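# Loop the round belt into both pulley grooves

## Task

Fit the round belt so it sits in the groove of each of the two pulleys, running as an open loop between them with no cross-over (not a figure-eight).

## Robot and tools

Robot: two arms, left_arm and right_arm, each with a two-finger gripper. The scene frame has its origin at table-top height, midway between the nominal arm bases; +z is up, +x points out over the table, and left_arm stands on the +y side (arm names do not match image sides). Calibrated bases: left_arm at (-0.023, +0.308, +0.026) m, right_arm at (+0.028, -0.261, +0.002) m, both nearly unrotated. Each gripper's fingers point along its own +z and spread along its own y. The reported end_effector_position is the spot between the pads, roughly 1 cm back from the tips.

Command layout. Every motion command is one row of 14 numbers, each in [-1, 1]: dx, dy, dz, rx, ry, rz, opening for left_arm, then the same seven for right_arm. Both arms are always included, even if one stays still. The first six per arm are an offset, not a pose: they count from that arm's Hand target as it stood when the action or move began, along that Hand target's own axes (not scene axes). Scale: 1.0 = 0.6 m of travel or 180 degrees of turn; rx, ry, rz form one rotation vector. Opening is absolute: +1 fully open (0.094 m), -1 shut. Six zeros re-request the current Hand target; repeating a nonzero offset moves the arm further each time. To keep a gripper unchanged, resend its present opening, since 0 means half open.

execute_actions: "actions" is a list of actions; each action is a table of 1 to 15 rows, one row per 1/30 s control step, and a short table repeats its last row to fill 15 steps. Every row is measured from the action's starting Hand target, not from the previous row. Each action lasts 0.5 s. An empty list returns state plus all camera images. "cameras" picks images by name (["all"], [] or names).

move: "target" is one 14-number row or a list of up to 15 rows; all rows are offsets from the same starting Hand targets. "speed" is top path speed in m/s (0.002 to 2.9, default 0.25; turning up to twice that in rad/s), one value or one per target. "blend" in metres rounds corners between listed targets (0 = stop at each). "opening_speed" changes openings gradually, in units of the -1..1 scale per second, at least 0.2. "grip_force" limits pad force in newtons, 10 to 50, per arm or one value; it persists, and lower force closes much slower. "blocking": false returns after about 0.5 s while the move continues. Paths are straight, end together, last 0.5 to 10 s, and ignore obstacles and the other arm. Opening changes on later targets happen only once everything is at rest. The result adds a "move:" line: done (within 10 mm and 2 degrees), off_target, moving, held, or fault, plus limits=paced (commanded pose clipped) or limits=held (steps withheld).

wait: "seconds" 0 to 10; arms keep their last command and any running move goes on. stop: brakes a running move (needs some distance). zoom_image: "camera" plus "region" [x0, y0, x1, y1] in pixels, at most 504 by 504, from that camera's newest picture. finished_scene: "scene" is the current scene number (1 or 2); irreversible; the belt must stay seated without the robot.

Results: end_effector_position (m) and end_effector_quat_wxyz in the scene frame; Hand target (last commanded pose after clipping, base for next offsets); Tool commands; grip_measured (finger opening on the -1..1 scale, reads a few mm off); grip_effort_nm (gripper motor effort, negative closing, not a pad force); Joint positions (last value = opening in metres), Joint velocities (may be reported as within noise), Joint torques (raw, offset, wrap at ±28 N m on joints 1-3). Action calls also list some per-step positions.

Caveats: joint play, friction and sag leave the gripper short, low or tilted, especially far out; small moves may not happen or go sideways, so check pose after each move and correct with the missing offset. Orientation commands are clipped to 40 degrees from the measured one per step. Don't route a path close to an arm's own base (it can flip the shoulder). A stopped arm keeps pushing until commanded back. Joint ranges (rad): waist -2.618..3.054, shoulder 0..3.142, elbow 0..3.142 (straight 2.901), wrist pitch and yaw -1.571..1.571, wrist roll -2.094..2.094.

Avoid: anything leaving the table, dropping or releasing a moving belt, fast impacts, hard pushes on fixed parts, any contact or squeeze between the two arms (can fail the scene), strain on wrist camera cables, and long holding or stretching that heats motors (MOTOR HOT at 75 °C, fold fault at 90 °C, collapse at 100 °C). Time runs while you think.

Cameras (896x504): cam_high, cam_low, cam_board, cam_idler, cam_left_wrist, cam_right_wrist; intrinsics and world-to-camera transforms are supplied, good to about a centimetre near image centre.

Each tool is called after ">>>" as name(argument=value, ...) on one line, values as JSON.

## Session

>>> execute_actions(actions=[])

>>> zoom_image(camera="cam_high", region=[230, 140, 450, 350])

>>> zoom_image(camera="cam_idler", region=[370, 200, 630, 330])

>>> zoom_image(camera="cam_low", region=[410, 215, 640, 295])

Scene clock: 0.00 s.
left_arm: end_effector_position=(+0.3712, +0.3547, +0.1072) grip_measured=+1.000 grip_effort_nm=n/a end_effector_quat_wxyz=(+0.562, -0.097, +0.812, +0.125) | right_arm: end_effector_position=(+0.4082, -0.2999, +0.0689) grip_measured=+1.000 grip_effort_nm=n/a end_effector_quat_wxyz=(+0.526, +0.079, +0.847, +0.018)
Joint positions: left_arm=[-0.028 1.618 0.389 0.861 -0.35 -0.031 0.094] | right_arm=[-0.137 1.517 0.367 0.686 -0.064 0.094 0.094]
Joint velocities: within noise
Joint torques (N m): no reading
Heat: left arm: 38 °C; right arm: 29 °C.
Hand target: left_arm +0.3724, +0.3554, +0.1105; +0.565, -0.101, +0.809, +0.125 | right_arm +0.4101, -0.2994, +0.0724; +0.530, +0.079, +0.844, +0.020
Tool commands: left_gripper/opening=+1.0 right_gripper/opening=+1.0
camera_calibration:
cam_left_wrist: T_world_to_cam=[[0.271424, -0.962133, -0.0250787, 0.234429], [-0.754294, -0.196462, -0.626453, 0.457661], [0.597804, 0.188951, -0.779056, -0.108075], [0, 0, 0, 1]] pos_world=[0.346189, 0.335886, 0.208385]
cam_right_wrist: T_world_to_cam=[[-0.137755, -0.989258, -0.0489189, -0.245834], [-0.852223, 0.143551, -0.503099, 0.460989], [0.504717, -0.0276144, -0.862843, -0.0495594], [0, 0, 0, 1]] pos_world=[0.384014, -0.310737, 0.177135]

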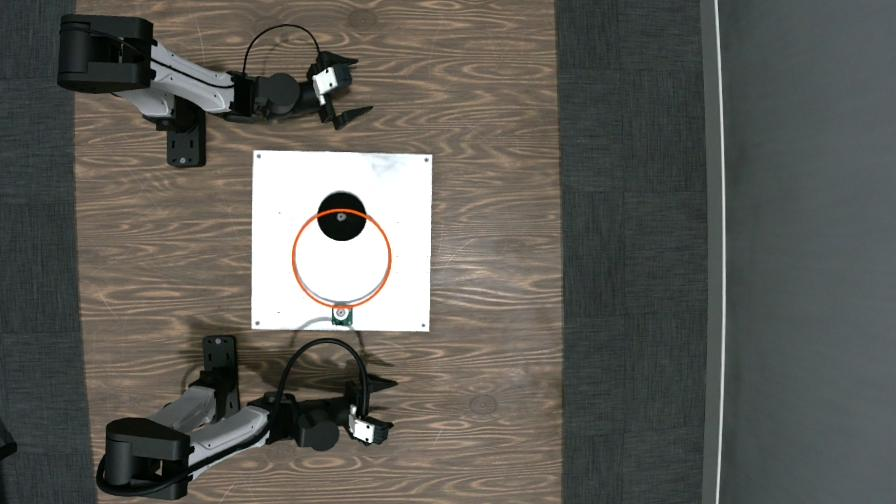

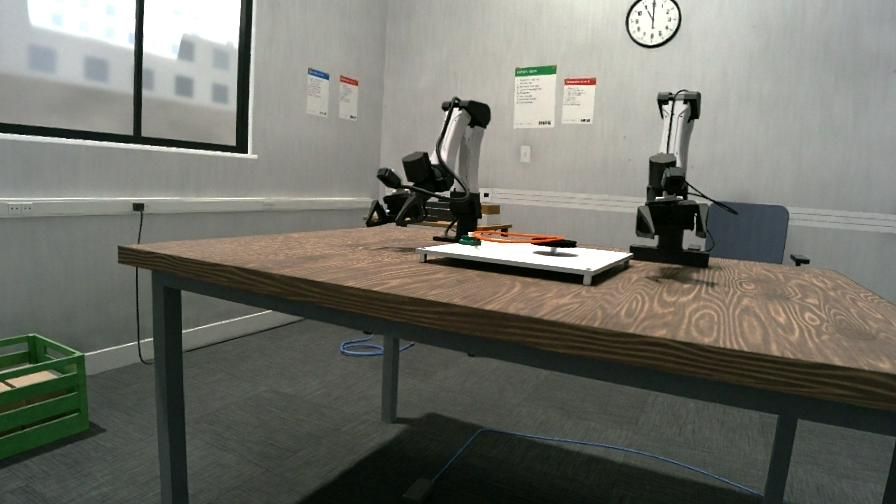

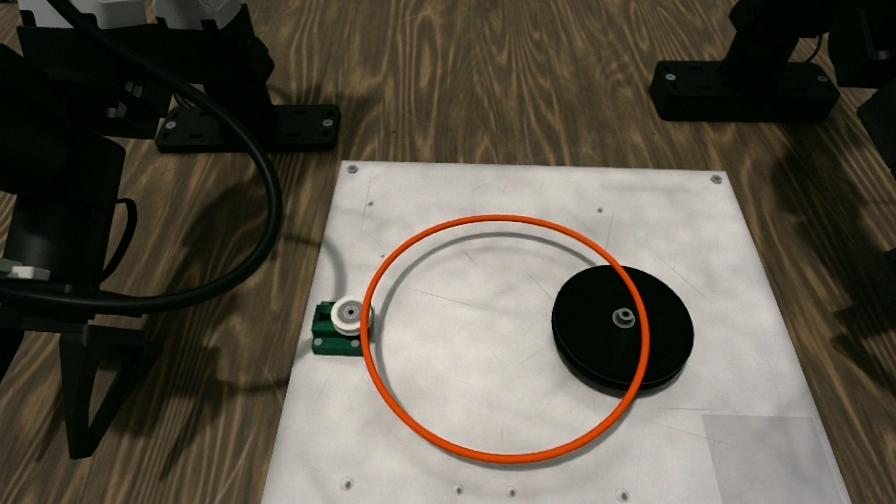

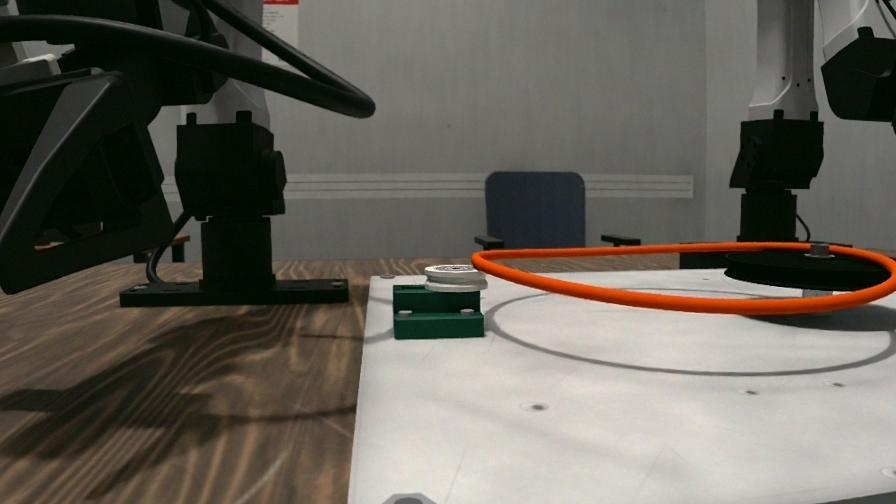

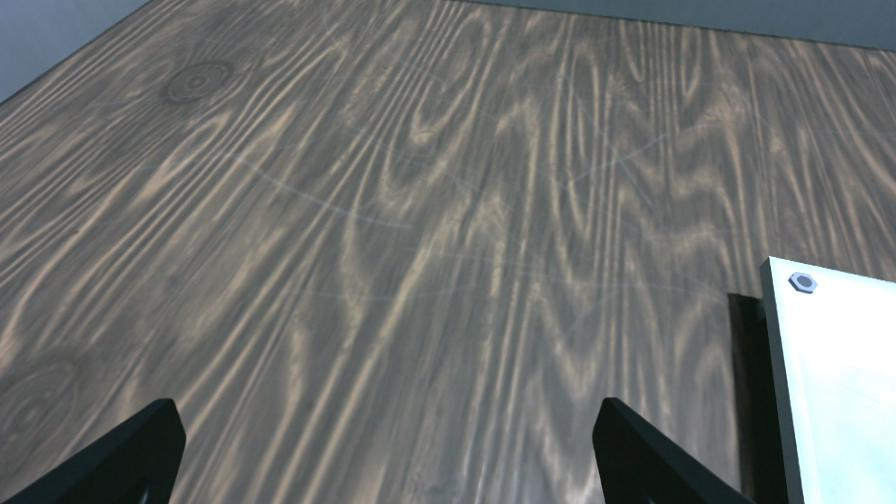

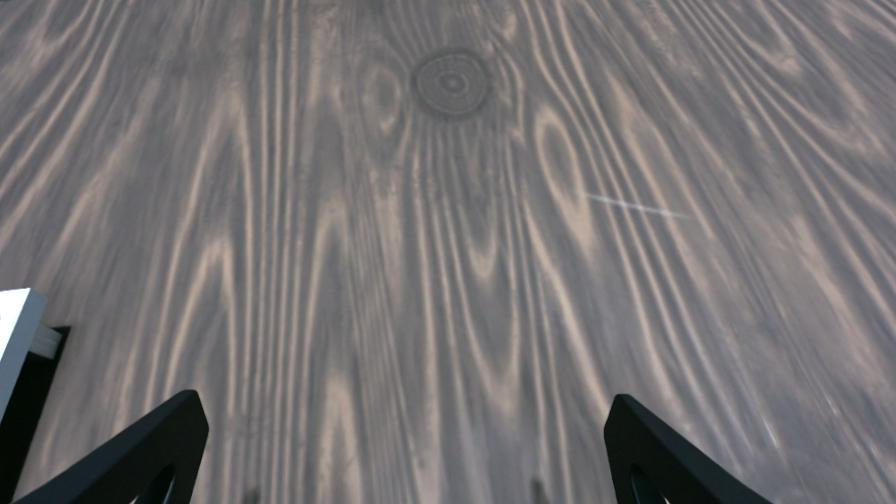

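Scaled by 2.291 from the camera's 896x504 image, which has a finer 1280x720 frame.

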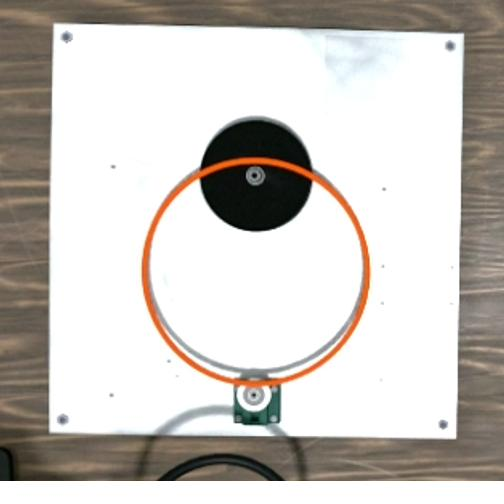

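Scaled by 1.938 from the camera's 896x504 image, which has a finer 1280x720 frame.

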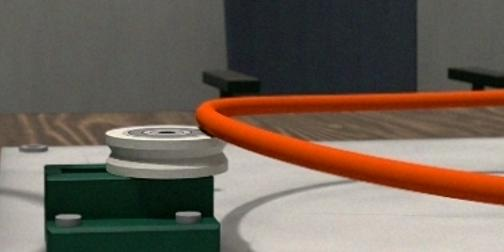

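Scaled by 2.191 from the camera's 896x504 image, which has a finer 1280x720 frame.

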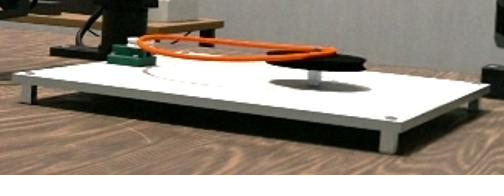

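>>> move(target=[-0.0235, -0.4527, -0.1273, 0.2728, 0.2788, 0.2815, -0.55, 0.0968, 0.3252, -0.2725, 0.0845, 0.292, 0.0481, -0.55], cameras=["cam_left_wrist", "cam_right_wrist", "cam_idler"], grip_force=[38, 38], speed=0.25)

Scene clock: 37.07 s.
left_arm: end_effector_position=(+0.3958, +0.0772, +0.1314) grip_measured=-0.548 grip_effort_nm=-0.11 end_effector_quat_wxyz=(+0.097, +0.412, +0.906, -0.028) | right_arm: end_effector_position=(+0.2636, -0.0944, +0.1130) grip_measured=-0.547 grip_effort_nm=-0.18 end_effector_quat_wxyz=(+0.100, +0.183, +0.978, -0.018)
Joint positions: left_arm=[-0.482 2.218 2.073 -1.23 0.044 0.362 0.021] | right_arm=[0.717 1.541 1.213 -1.147 0.18 1.085 0.021]
Joint torques (N m): left_arm=[-0.58 -10.41 8.8 0.38 0.29 0.21] | right_arm=[0.9 -5.49 8.96 0.29 -0.07 0.25]
Heat: left arm: 41 °C; right arm: 33 °C.
Hand target: left_arm +0.3922, +0.0740, +0.1248; +0.079, +0.421, +0.903, -0.037 | right_arm +0.2603, -0.0899, +0.1153; +0.086, +0.190, +0.978, -0.016
Off the commanded pose: left_arm 0.008 m, 2 deg | right_arm 0.006 m, 2 deg.
grip_force (N): 38, 38
move: done
camera_calibration:
cam_left_wrist: T_world_to_cam=[[-0.722149, -0.690953, 0.0329517, 0.326065], [-0.642268, 0.687433, 0.339009, 0.197418], [-0.256892, 0.223651, -0.940206, 0.305203], [0, 0, 0, 1]] pos_world=[0.440667, 0.0213247, 0.209283]
cam_right_wrist: T_world_to_cam=[[-0.327303, -0.943331, 0.054772, -0.0176766], [-0.873496, 0.324162, 0.363213, 0.255198], [-0.360385, 0.0710375, -0.930095, 0.312162], [0, 0, 0, 1]] pos_world=[0.329627, -0.121576, 0.198617]
Images, in order (width x height): cam_idler 896x504, cam_left_wrist 896x504, cam_right_wrist 896x504.

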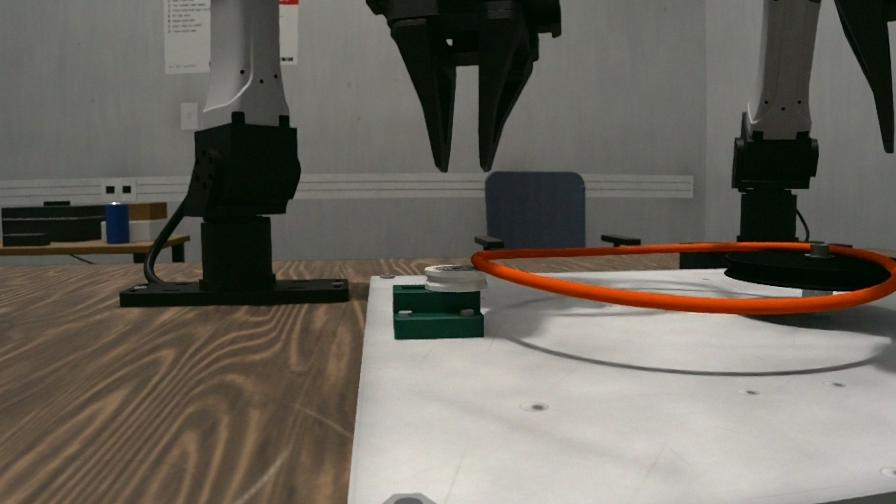

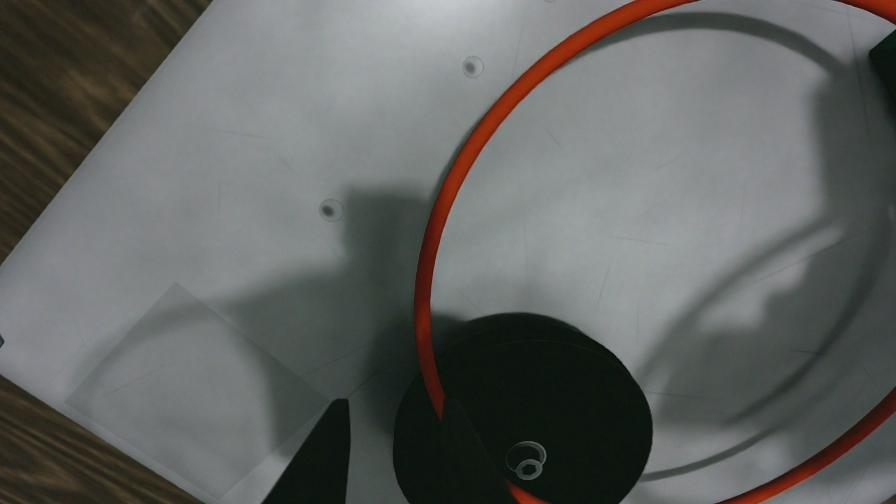

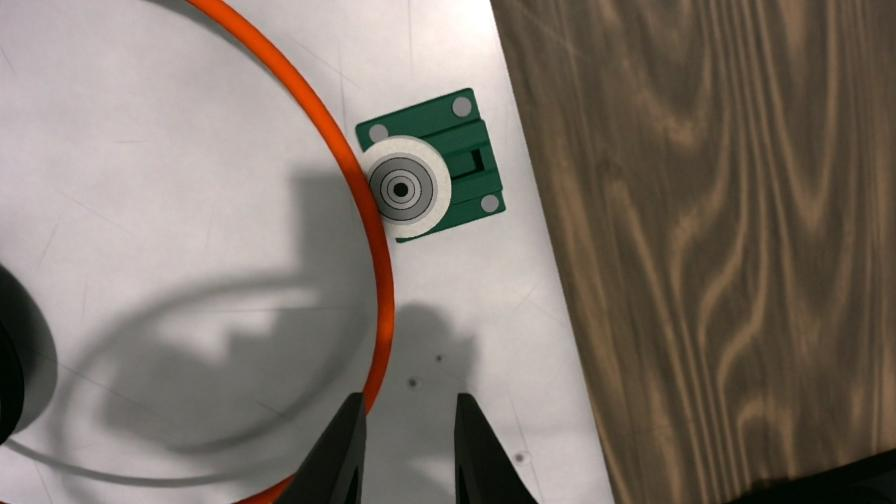

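>>> move(target=[-0.0067, -0.0105, 0.0753, 0.0097, 0, 0.0548, -0.6, 0.0122, 0.0162, 0.0695, 0, 0, 0, -0.6], cameras=["cam_left_wrist", "cam_right_wrist", "cam_idler", "cam_low"], speed=0.15)

>>> zoom_image(camera="cam_idler", region=[380, 200, 580, 320])

>>> zoom_image(camera="cam_low", region=[470, 200, 610, 265])

Scene clock: 60.80 s.
left_arm: end_effector_position=(+0.3933, +0.0685, +0.0950) grip_measured=-0.598 grip_effort_nm=-0.11 end_effector_quat_wxyz=(+0.075, +0.488, +0.869, -0.033) | right_arm: end_effector_position=(+0.2641, -0.0889, +0.0810) grip_measured=-0.597 grip_effort_nm=-0.18 end_effector_quat_wxyz=(+0.091, +0.183, +0.978, -0.029)
Joint positions: left_arm=[-0.492 2.278 2.036 -1.179 0.069 0.521 0.019] | right_arm=[0.73 1.602 1.149 -1.053 0.18 1.1 0.019]
Joint torques (N m): left_arm=[-0.76 -11.54 5.22 0.95 0.36 0.24] | right_arm=[1.07 -6.16 5.01 0.93 -0.05 0.25]
Heat: left arm: 48 °C; right arm: 36 °C.
Hand target: left_arm +0.3949, +0.0609, +0.0810; +0.075, +0.498, +0.863, -0.044 | right_arm +0.2640, -0.0808, +0.0729; +0.086, +0.190, +0.978, -0.016
Off the commanded pose: left_arm 0.016 m, 2 deg | right_arm 0.011 m, 2 deg.
grip_force (N): 38, 38
move: off_target (left_arm, right_arm)
camera_calibration:
cam_left_wrist: T_world_to_cam=[[-0.827843, -0.559184, 0.0446043, 0.350887], [-0.505563, 0.778181, 0.372613, 0.150911], [-0.24307, 0.285915, -0.926914, 0.261462], [0, 0, 0, 1]] pos_world=[0.430328, 0.00401841, 0.17047]
cam_right_wrist: T_world_to_cam=[[-0.327745, -0.94137, 0.0800387, -0.0122705], [-0.864362, 0.332974, 0.376838, 0.262787], [-0.381394, 0.0543243, -0.922815, 0.28562], [0, 0, 0, 1]] pos_world=[0.332055, -0.114569, 0.165529]
Images, in order (width x height): cam_low 896x504, cam_idler 896x504, cam_left_wrist 896x504, cam_right_wrist 896x504.

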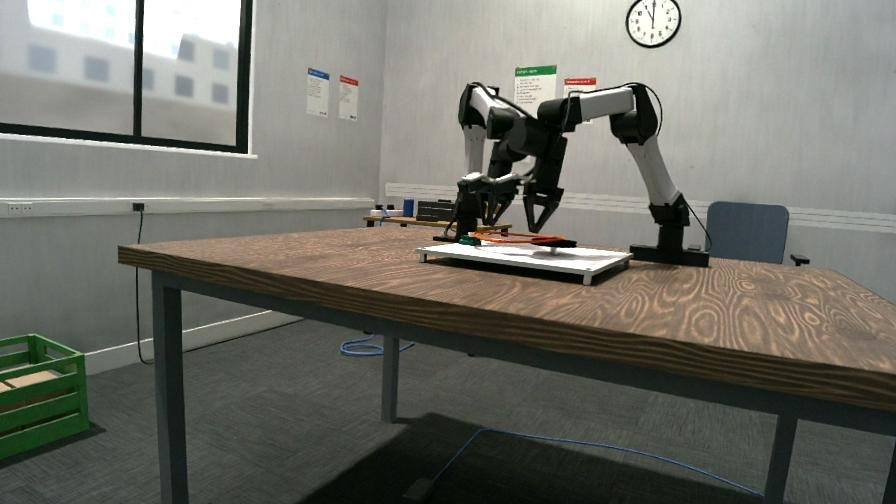

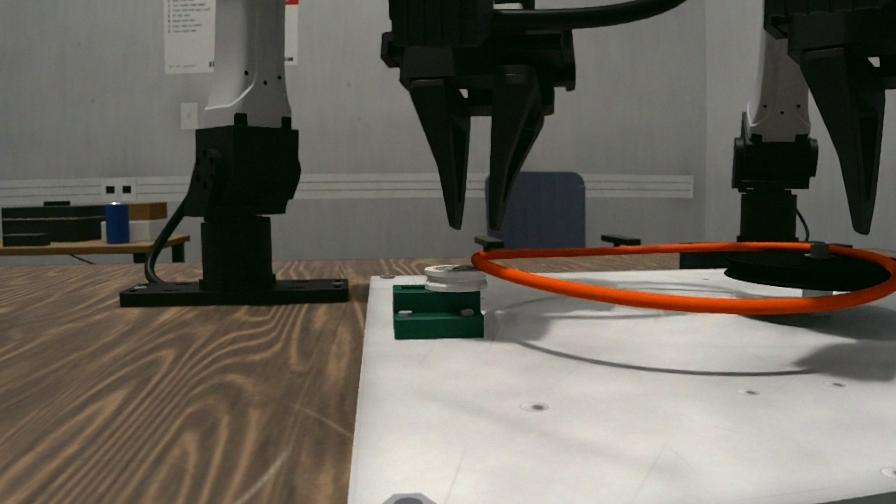

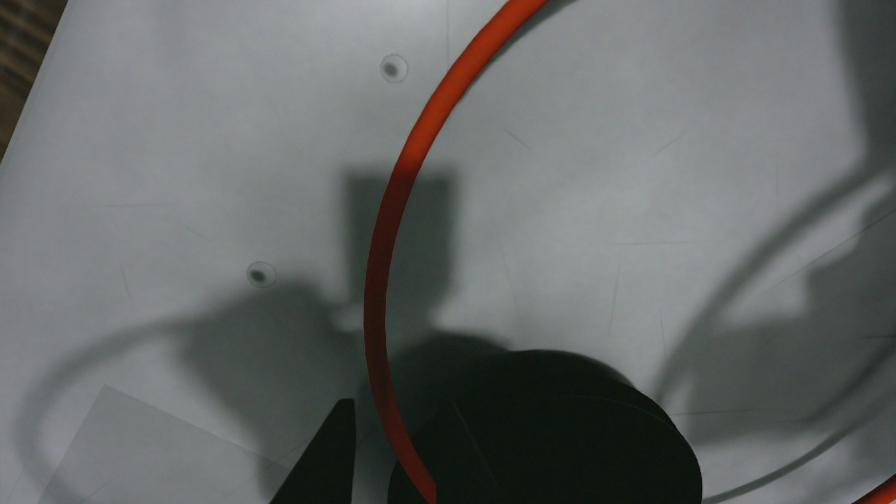

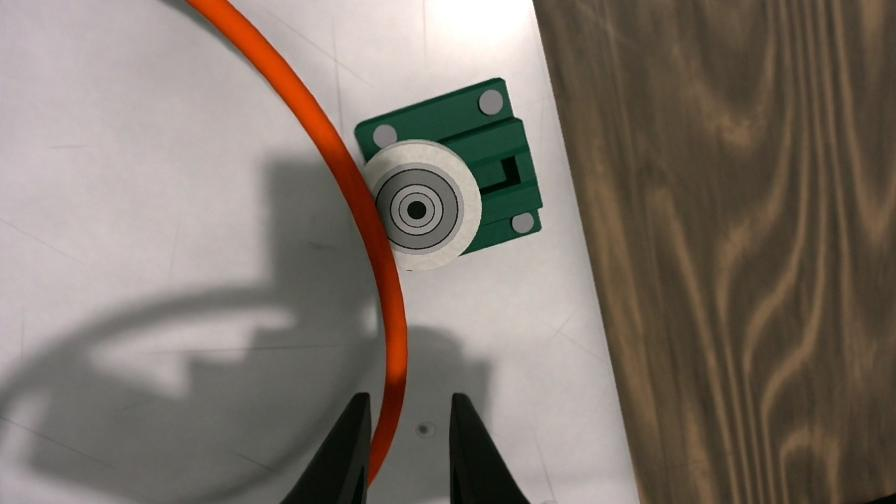

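Scaled by 2.520 from the camera's 896x504 image, which has a finer 1280x720 frame.

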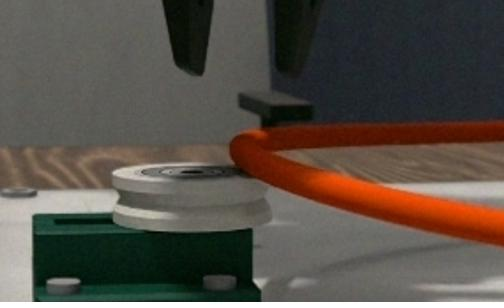

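Scaled by 3.600 from the camera's 896x504 image, which has a finer 1280x720 frame.

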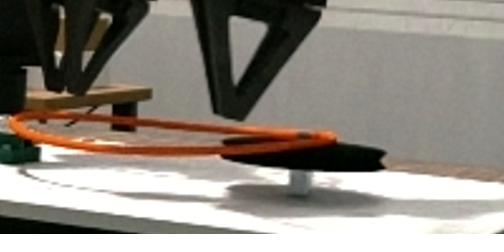

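>>> move(target=[0.0003, 0.011, 0.0417, 0, 0, 0, -0.6, -0.0008, 0.0052, 0.0347, 0, 0, 0, -0.6], cameras=["cam_left_wrist", "cam_right_wrist", "cam_idler", "cam_low"], speed=0.1)

>>> zoom_image(camera="cam_idler", region=[380, 200, 580, 320])

>>> zoom_image(camera="cam_low", region=[470, 200, 610, 265])

Scene clock: 87.17 s.
left_arm: end_effector_position=(+0.3997, +0.0648, +0.0709) grip_measured=-0.598 grip_effort_nm=-0.11 end_effector_quat_wxyz=(+0.075, +0.489, +0.868, -0.034) | right_arm: end_effector_position=(+0.2682, -0.0851, +0.0610) grip_measured=-0.597 grip_effort_nm=-0.18 end_effector_quat_wxyz=(+0.092, +0.183, +0.978, -0.028)
Joint positions: left_arm=[-0.492 2.319 2.011 -1.113 0.07 0.523 0.019] | right_arm=[0.73 1.64 1.107 -0.97 0.18 1.1 0.019]
Joint torques (N m): left_arm=[-0.2 -11.47 5.24 0.98 0.35 0.25] | right_arm=[0.43 -6.35 4.9 0.95 -0.06 0.16]
Heat: left arm: 53 °C; right arm: 33 °C.
Hand target: left_arm +0.4026, +0.0606, +0.0563; +0.075, +0.498, +0.863, -0.044 | right_arm +0.2690, -0.0794, +0.0525; +0.086, +0.190, +0.978, -0.016
Off the commanded pose: left_arm 0.015 m, 2 deg | right_arm 0.010 m, 2 deg.
grip_force (N): 38, 38
move: off_target (left_arm)
camera_calibration:
cam_left_wrist: T_world_to_cam=[[-0.828763, -0.557699, 0.0460911, 0.355296], [-0.50373, 0.779359, 0.372633, 0.165191], [-0.243739, 0.285607, -0.926833, 0.2419], [0, 0, 0, 1]] pos_world=[0.436628, 0.000316637, 0.146269]
cam_right_wrist: T_world_to_cam=[[-0.327848, -0.941535, 0.0776409, -0.0056586], [-0.865144, 0.332229, 0.375698, 0.272798], [-0.379527, 0.0560012, -0.923484, 0.2682], [0, 0, 0, 1]] pos_world=[0.335944, -0.110979, 0.145628]
Images, in order (width x height): cam_low 896x504, cam_idler 896x504, cam_left_wrist 896x504, cam_right_wrist 896x504.

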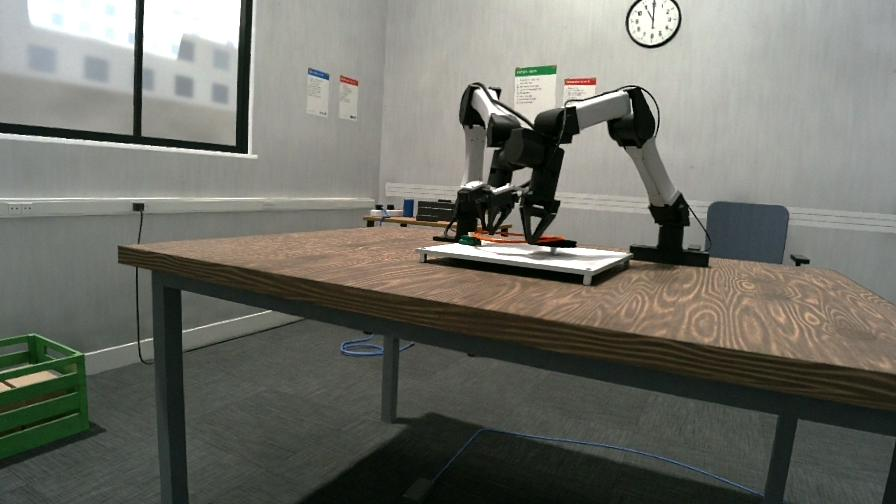

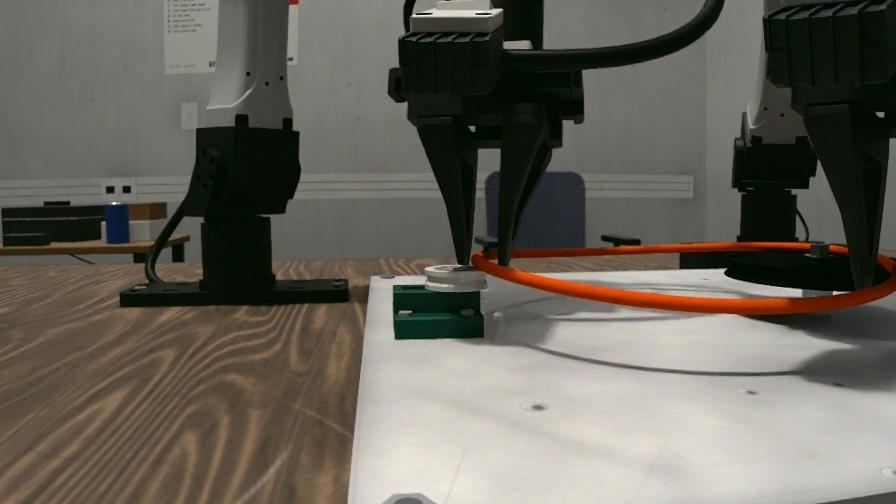

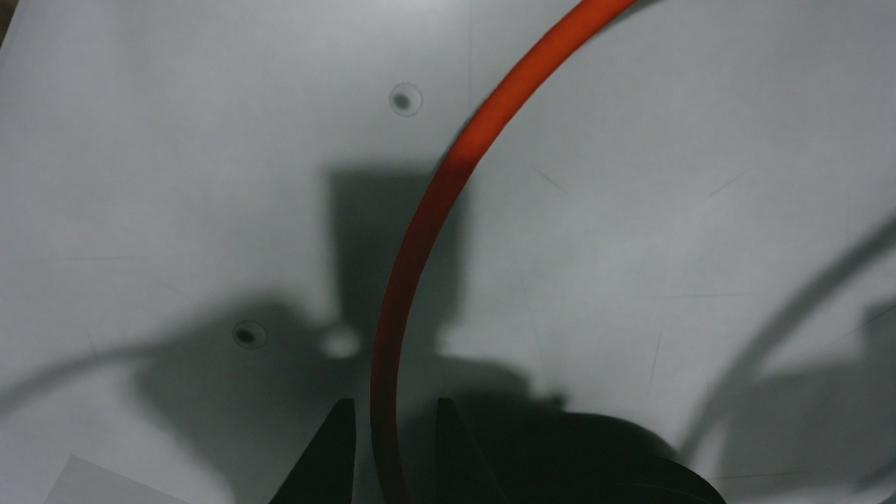

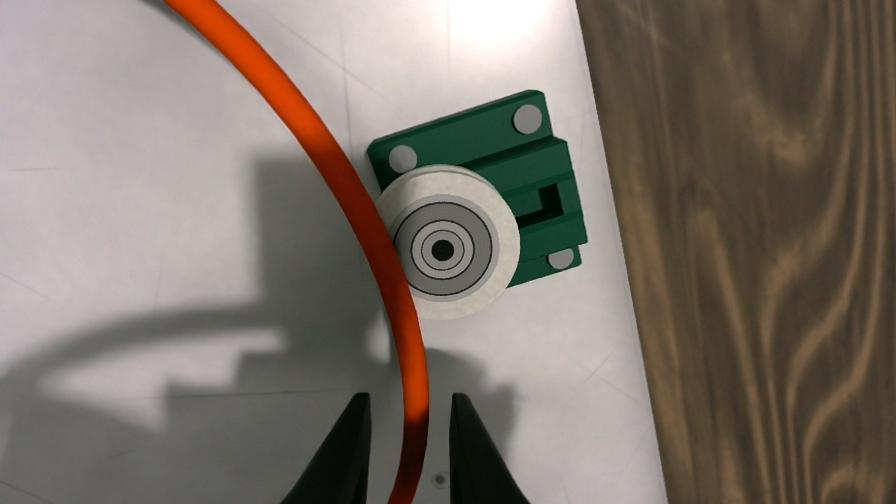

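Scaled by 2.520 from the camera's 896x504 image, which has a finer 1280x720 frame.

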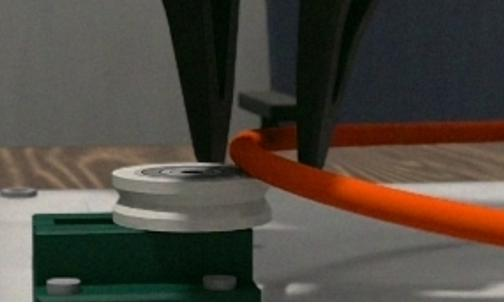

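Scaled by 3.600 from the camera's 896x504 image, which has a finer 1280x720 frame.

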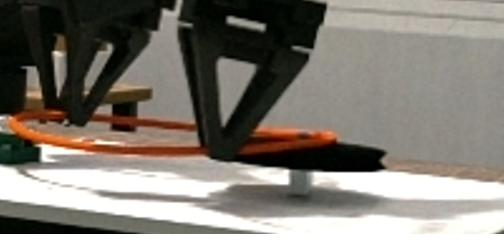

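>>> move(target=[[0, 0.004, 0.007, 0, 0, 0, -0.6, 0, 0, 0, 0, 0, 0, -0.6], [0, 0.004, 0.007, 0, 0, 0, -0.96, 0, 0, 0, 0, 0, 0, -0.96]], cameras=["cam_left_wrist", "cam_right_wrist", "cam_idler", "cam_low"], speed=0.06)

>>> zoom_image(camera="cam_low", region=[470, 200, 610, 265])

>>> zoom_image(camera="cam_left_wrist", region=[330, 340, 470, 480])

Scene clock: 98.97 s.
left_arm: end_effector_position=(+0.4012, +0.0640, +0.0675) grip_measured=-0.903 grip_effort_nm=-0.81 end_effector_quat_wxyz=(+0.075, +0.490, +0.868, -0.034) | right_arm: end_effector_position=(+0.2685, -0.0849, +0.0610) grip_measured=-0.907 grip_effort_nm=-0.84 end_effector_quat_wxyz=(+0.092, +0.183, +0.978, -0.027)
Joint positions: left_arm=[-0.492 2.327 2.011 -1.104 0.07 0.526 0.005] | right_arm=[0.73 1.64 1.107 -0.969 0.18 1.1 0.004]
Joint torques (N m): left_arm=[-0.01 -11.32 5.65 1 0.37 0.23] | right_arm=[0.57 -6.34 4.89 0.96 -0.06 0.16]
Heat: left arm: 54 °C; right arm: 33 °C.
Hand target: left_arm +0.4051, +0.0612, +0.0522; +0.075, +0.498, +0.863, -0.044 | right_arm +0.2690, -0.0794, +0.0525; +0.086, +0.190, +0.978, -0.016
Off the commanded pose: left_arm 0.016 m, 2 deg | right_arm 0.010 m, 2 deg.
grip_force (N): 38, 38
move: off_target (left_arm); target 2's new opening was sent with left_arm's hand 0.016 m and 2 deg from that target
camera_calibration:
cam_left_wrist: T_world_to_cam=[[-0.83052, -0.555167, 0.0450161, 0.356865], [-0.501908, 0.780984, 0.371688, 0.167068], [-0.241506, 0.2861, -0.927266, 0.238477], [0, 0, 0, 1]] pos_world=[0.43783, -0.000585742, 0.14297]
cam_right_wrist: T_world_to_cam=[[-0.327979, -0.941598, 0.0763051, -0.00528236], [-0.865524, 0.331881, 0.37513, 0.27307], [-0.378546, 0.056991, -0.923826, 0.26819], [0, 0, 0, 1]] pos_world=[0.336138, -0.110885, 0.145727]
Images, in order (width x height): cam_low 896x504, cam_idler 896x504, cam_left_wrist 896x504, cam_right_wrist 896x504.

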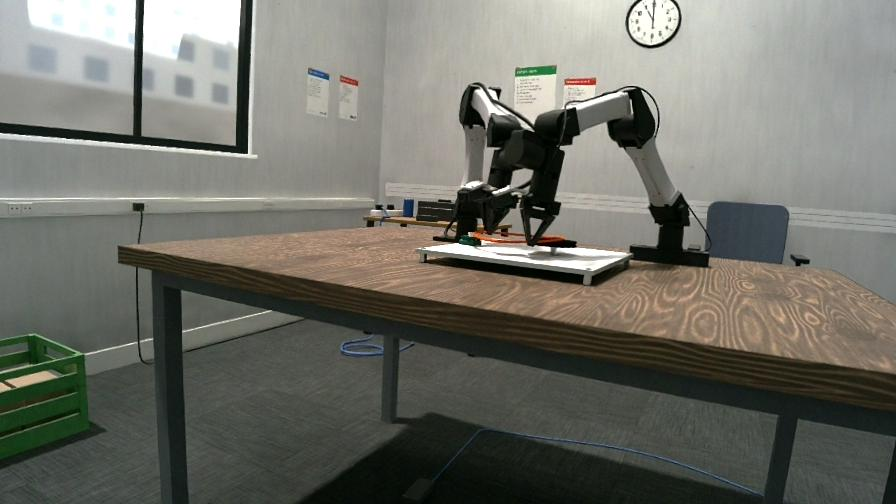

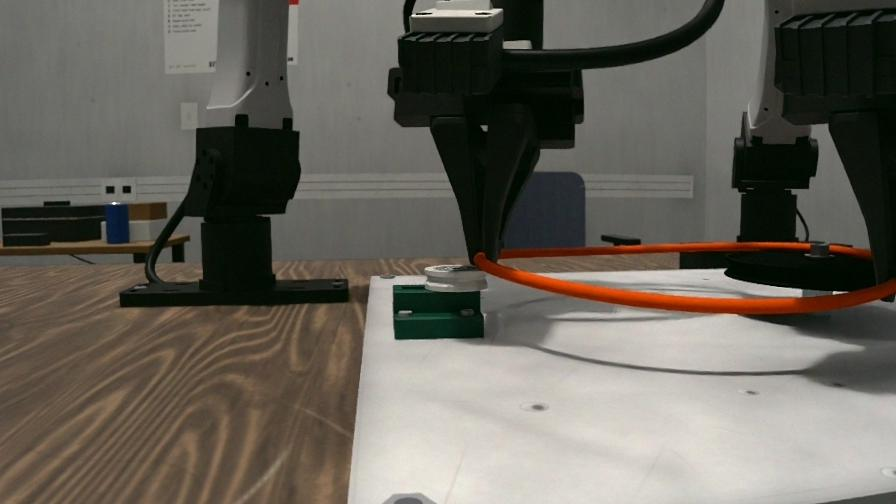

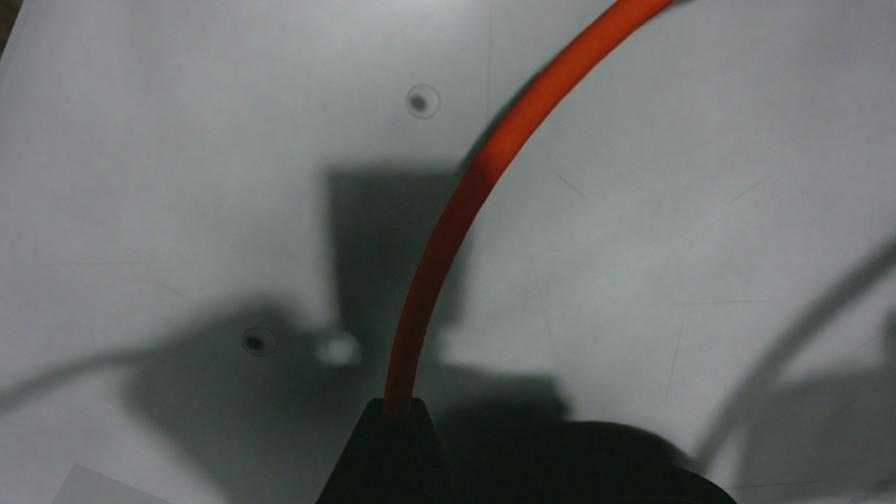

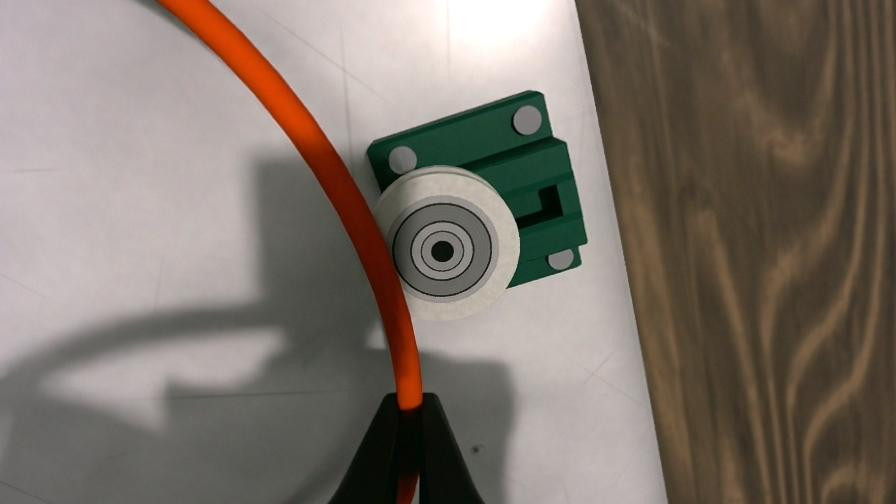

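Scaled by 3.600 from the camera's 896x504 image, which has a finer 1280x720 frame.

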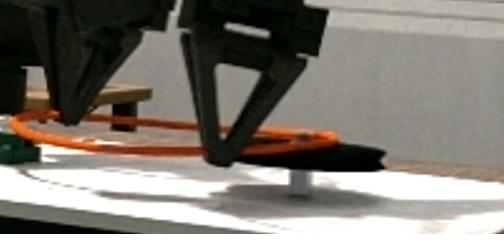

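Scaled by 3.600 from the camera's 896x504 image, which has a finer 1280x720 frame.

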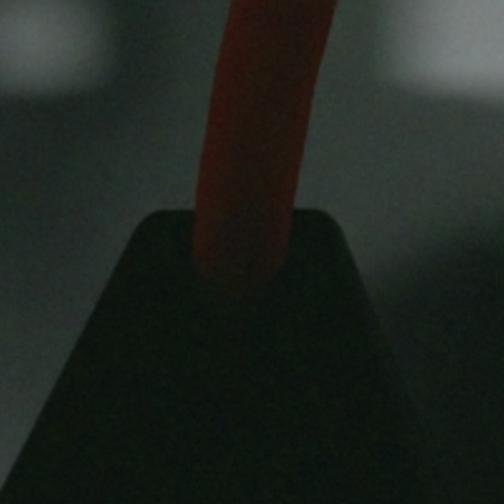

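>>> move(target=[[-0.0145, 0, -0.0822, 0, 0, 0, -0.96, -0.0112, 0, -0.0632, 0, 0, 0, -0.96], [0.0637, 0.0458, -0.096, 0, 0, 0, -0.96, 0.0233, 0.0865, -0.0692, 0, 0, 0, -0.96]], cameras=["cam_low", "cam_high", "cam_idler"], speed=0.08)

>>> zoom_image(camera="cam_low", region=[470, 200, 610, 265])

>>> zoom_image(camera="cam_high", region=[270, 160, 420, 310])

Scene clock: 118.37 s.
left_arm: end_effector_position=(+0.4010, +0.1209, +0.0871) grip_measured=-0.903 grip_effort_nm=-0.81 end_effector_quat_wxyz=(+0.044, +0.488, +0.871, -0.037) | right_arm: end_effector_position=(+0.2712, -0.0270, +0.0901) grip_measured=-0.907 grip_effort_nm=-0.84 end_effector_quat_wxyz=(+0.096, +0.182, +0.978, -0.013)
Joint positions: left_arm=[-0.379 2.28 2.015 -1.227 0.084 0.633 0.005] | right_arm=[0.852 1.756 1.357 -1.096 0.18 1.22 0.004]
Joint torques (N m): left_arm=[0.08 -17.31 4.57 0.81 0.33 0.27] | right_arm=[0.92 -7.47 8.84 0.24 0.04 0.23]
Heat: left arm: 54 °C; right arm: 33 °C.
Hand target: left_arm +0.4051, +0.1162, +0.1023; +0.075, +0.498, +0.863, -0.044 | right_arm +0.2689, -0.0235, +0.0910; +0.086, +0.190, +0.978, -0.016
Off the commanded pose: left_arm 0.016 m, 4 deg | right_arm 0.004 m, 2 deg.
grip_force (N): 38, 38
move: off_target (left_arm)
Images, in order (width x height): cam_high 896x504, cam_low 896x504, cam_idler 896x504.

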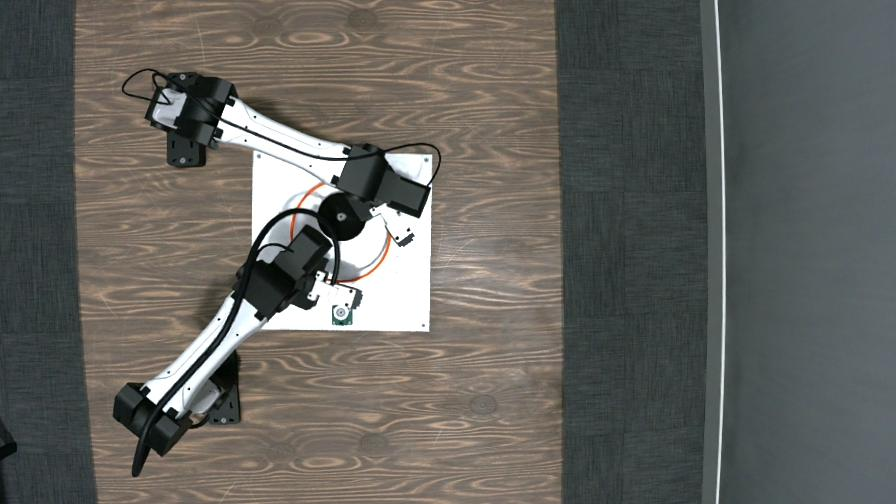

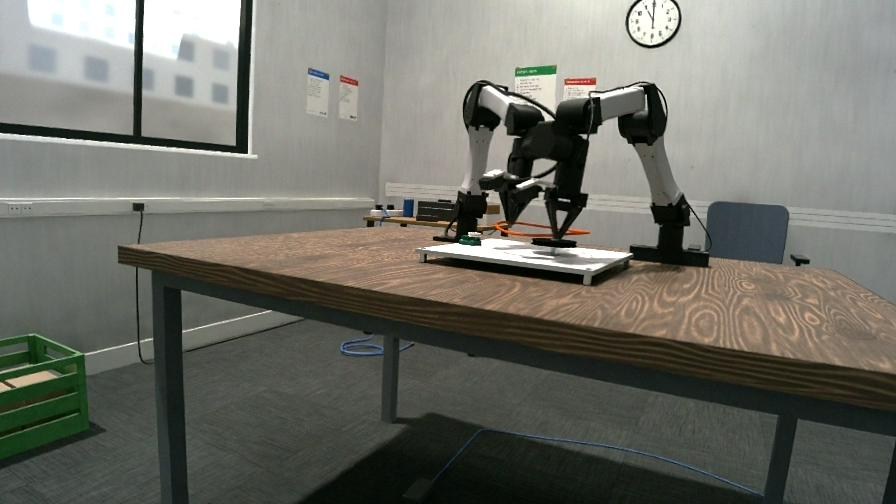

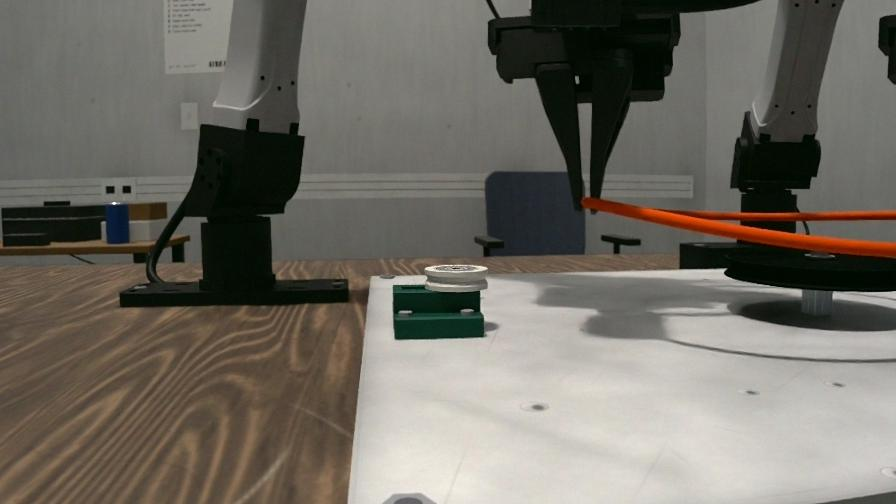

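Scaled by 3.600 from the camera's 896x504 image, which has a finer 1280x720 frame.

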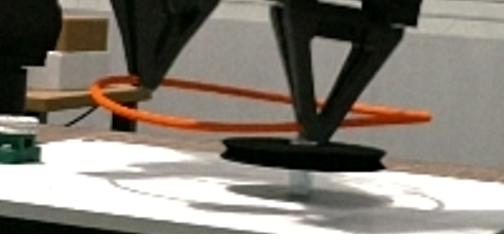

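Scaled by 3.360 from the camera's 896x504 image, which has a finer 1280x720 frame.

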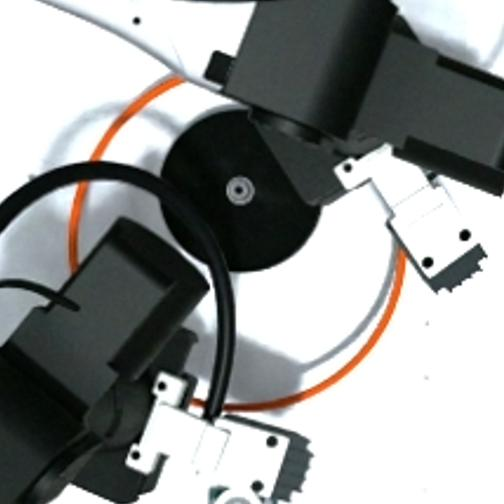

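>>> move(target=[0.0153, 0, 0.087, 0, 0, 0, -0.96, 0.0106, 0, 0.06, 0, 0, 0, -0.96], cameras=["cam_low", "cam_high", "cam_left_wrist"], speed=0.08)

>>> zoom_image(camera="cam_low", region=[490, 225, 600, 265])

>>> zoom_image(camera="cam_high", region=[270, 160, 420, 310])

Scene clock: 133.70 s.
left_arm: end_effector_position=(+0.3975, +0.1215, +0.0464) grip_measured=-0.903 grip_effort_nm=-0.81 end_effector_quat_wxyz=(+0.047, +0.489, +0.870, -0.039) | right_arm: end_effector_position=(+0.2691, -0.0295, +0.0637) grip_measured=-0.907 grip_effort_nm=-0.84 end_effector_quat_wxyz=(+0.090, +0.182, +0.979, -0.024)
Joint positions: left_arm=[-0.379 2.279 1.85 -1.058 0.089 0.635 0.005] | right_arm=[0.852 1.789 1.291 -1.024 0.18 1.221 0.004]
Joint torques (N m): left_arm=[-0.21 -14.97 4.23 1.03 0.33 0.24] | right_arm=[0.85 -7.83 4.94 0.87 0.04 0.25]
Heat: left arm: 63 °C; right arm: 34 °C.
Hand target: left_arm +0.4051, +0.1161, +0.0493; +0.075, +0.498, +0.863, -0.044 | right_arm +0.2689, -0.0235, +0.0545; +0.086, +0.190, +0.978, -0.016
Off the commanded pose: left_arm 0.010 m, 4 deg | right_arm 0.011 m, 1 deg.
grip_force (N): 38, 38
move: off_target (left_arm, right_arm)
camera_calibration:
cam_left_wrist: T_world_to_cam=[[-0.825544, -0.558756, 0.0791759, 0.38348], [-0.482818, 0.771942, 0.413512, 0.119775], [-0.292172, 0.303145, -0.907049, 0.218654], [0, 0, 0, 1]] pos_world=[0.438294, 0.0555288, 0.118439]
Images, in order (width x height): cam_high 896x504, cam_low 896x504, cam_left_wrist 896x504.

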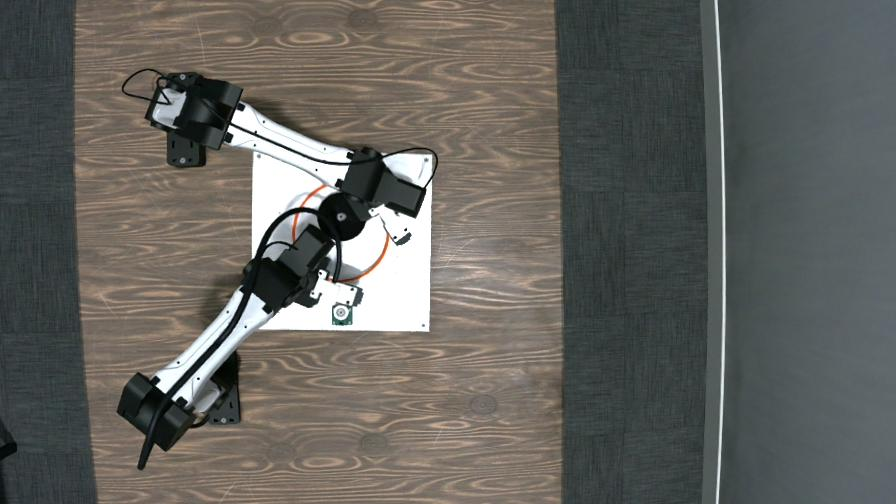

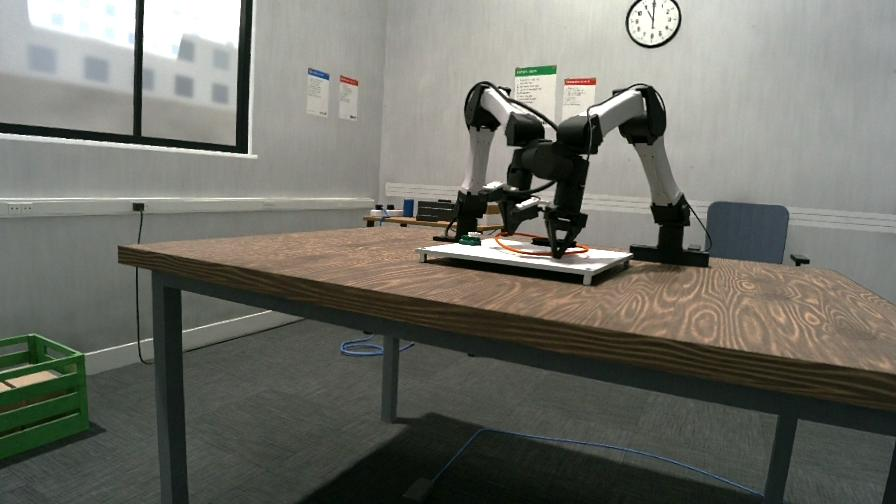

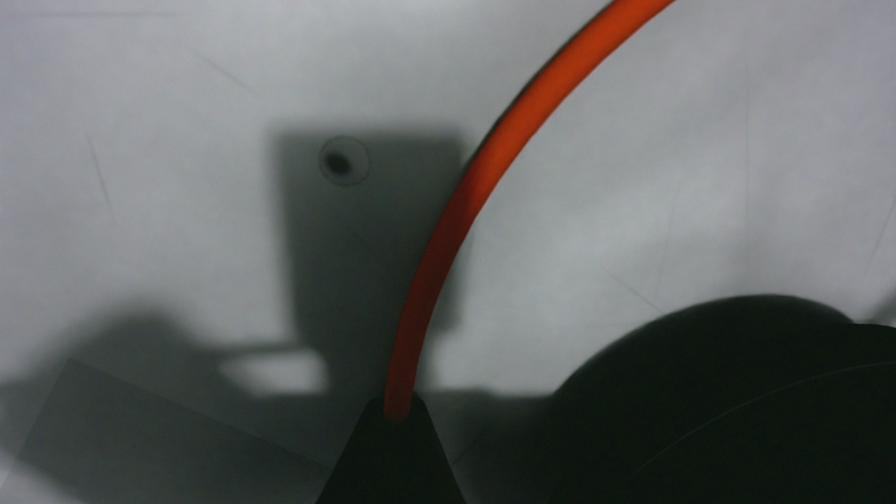

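Scaled by 4.582 from the camera's 896x504 image, which has a finer 1280x720 frame.

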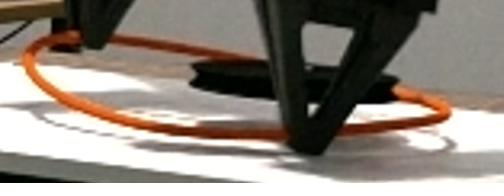

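Scaled by 3.360 from the camera's 896x504 image, which has a finer 1280x720 frame.

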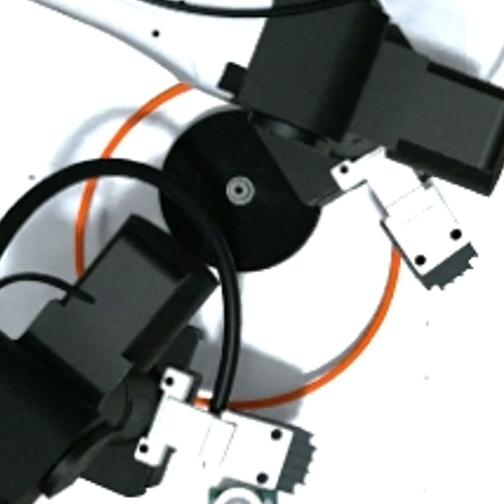

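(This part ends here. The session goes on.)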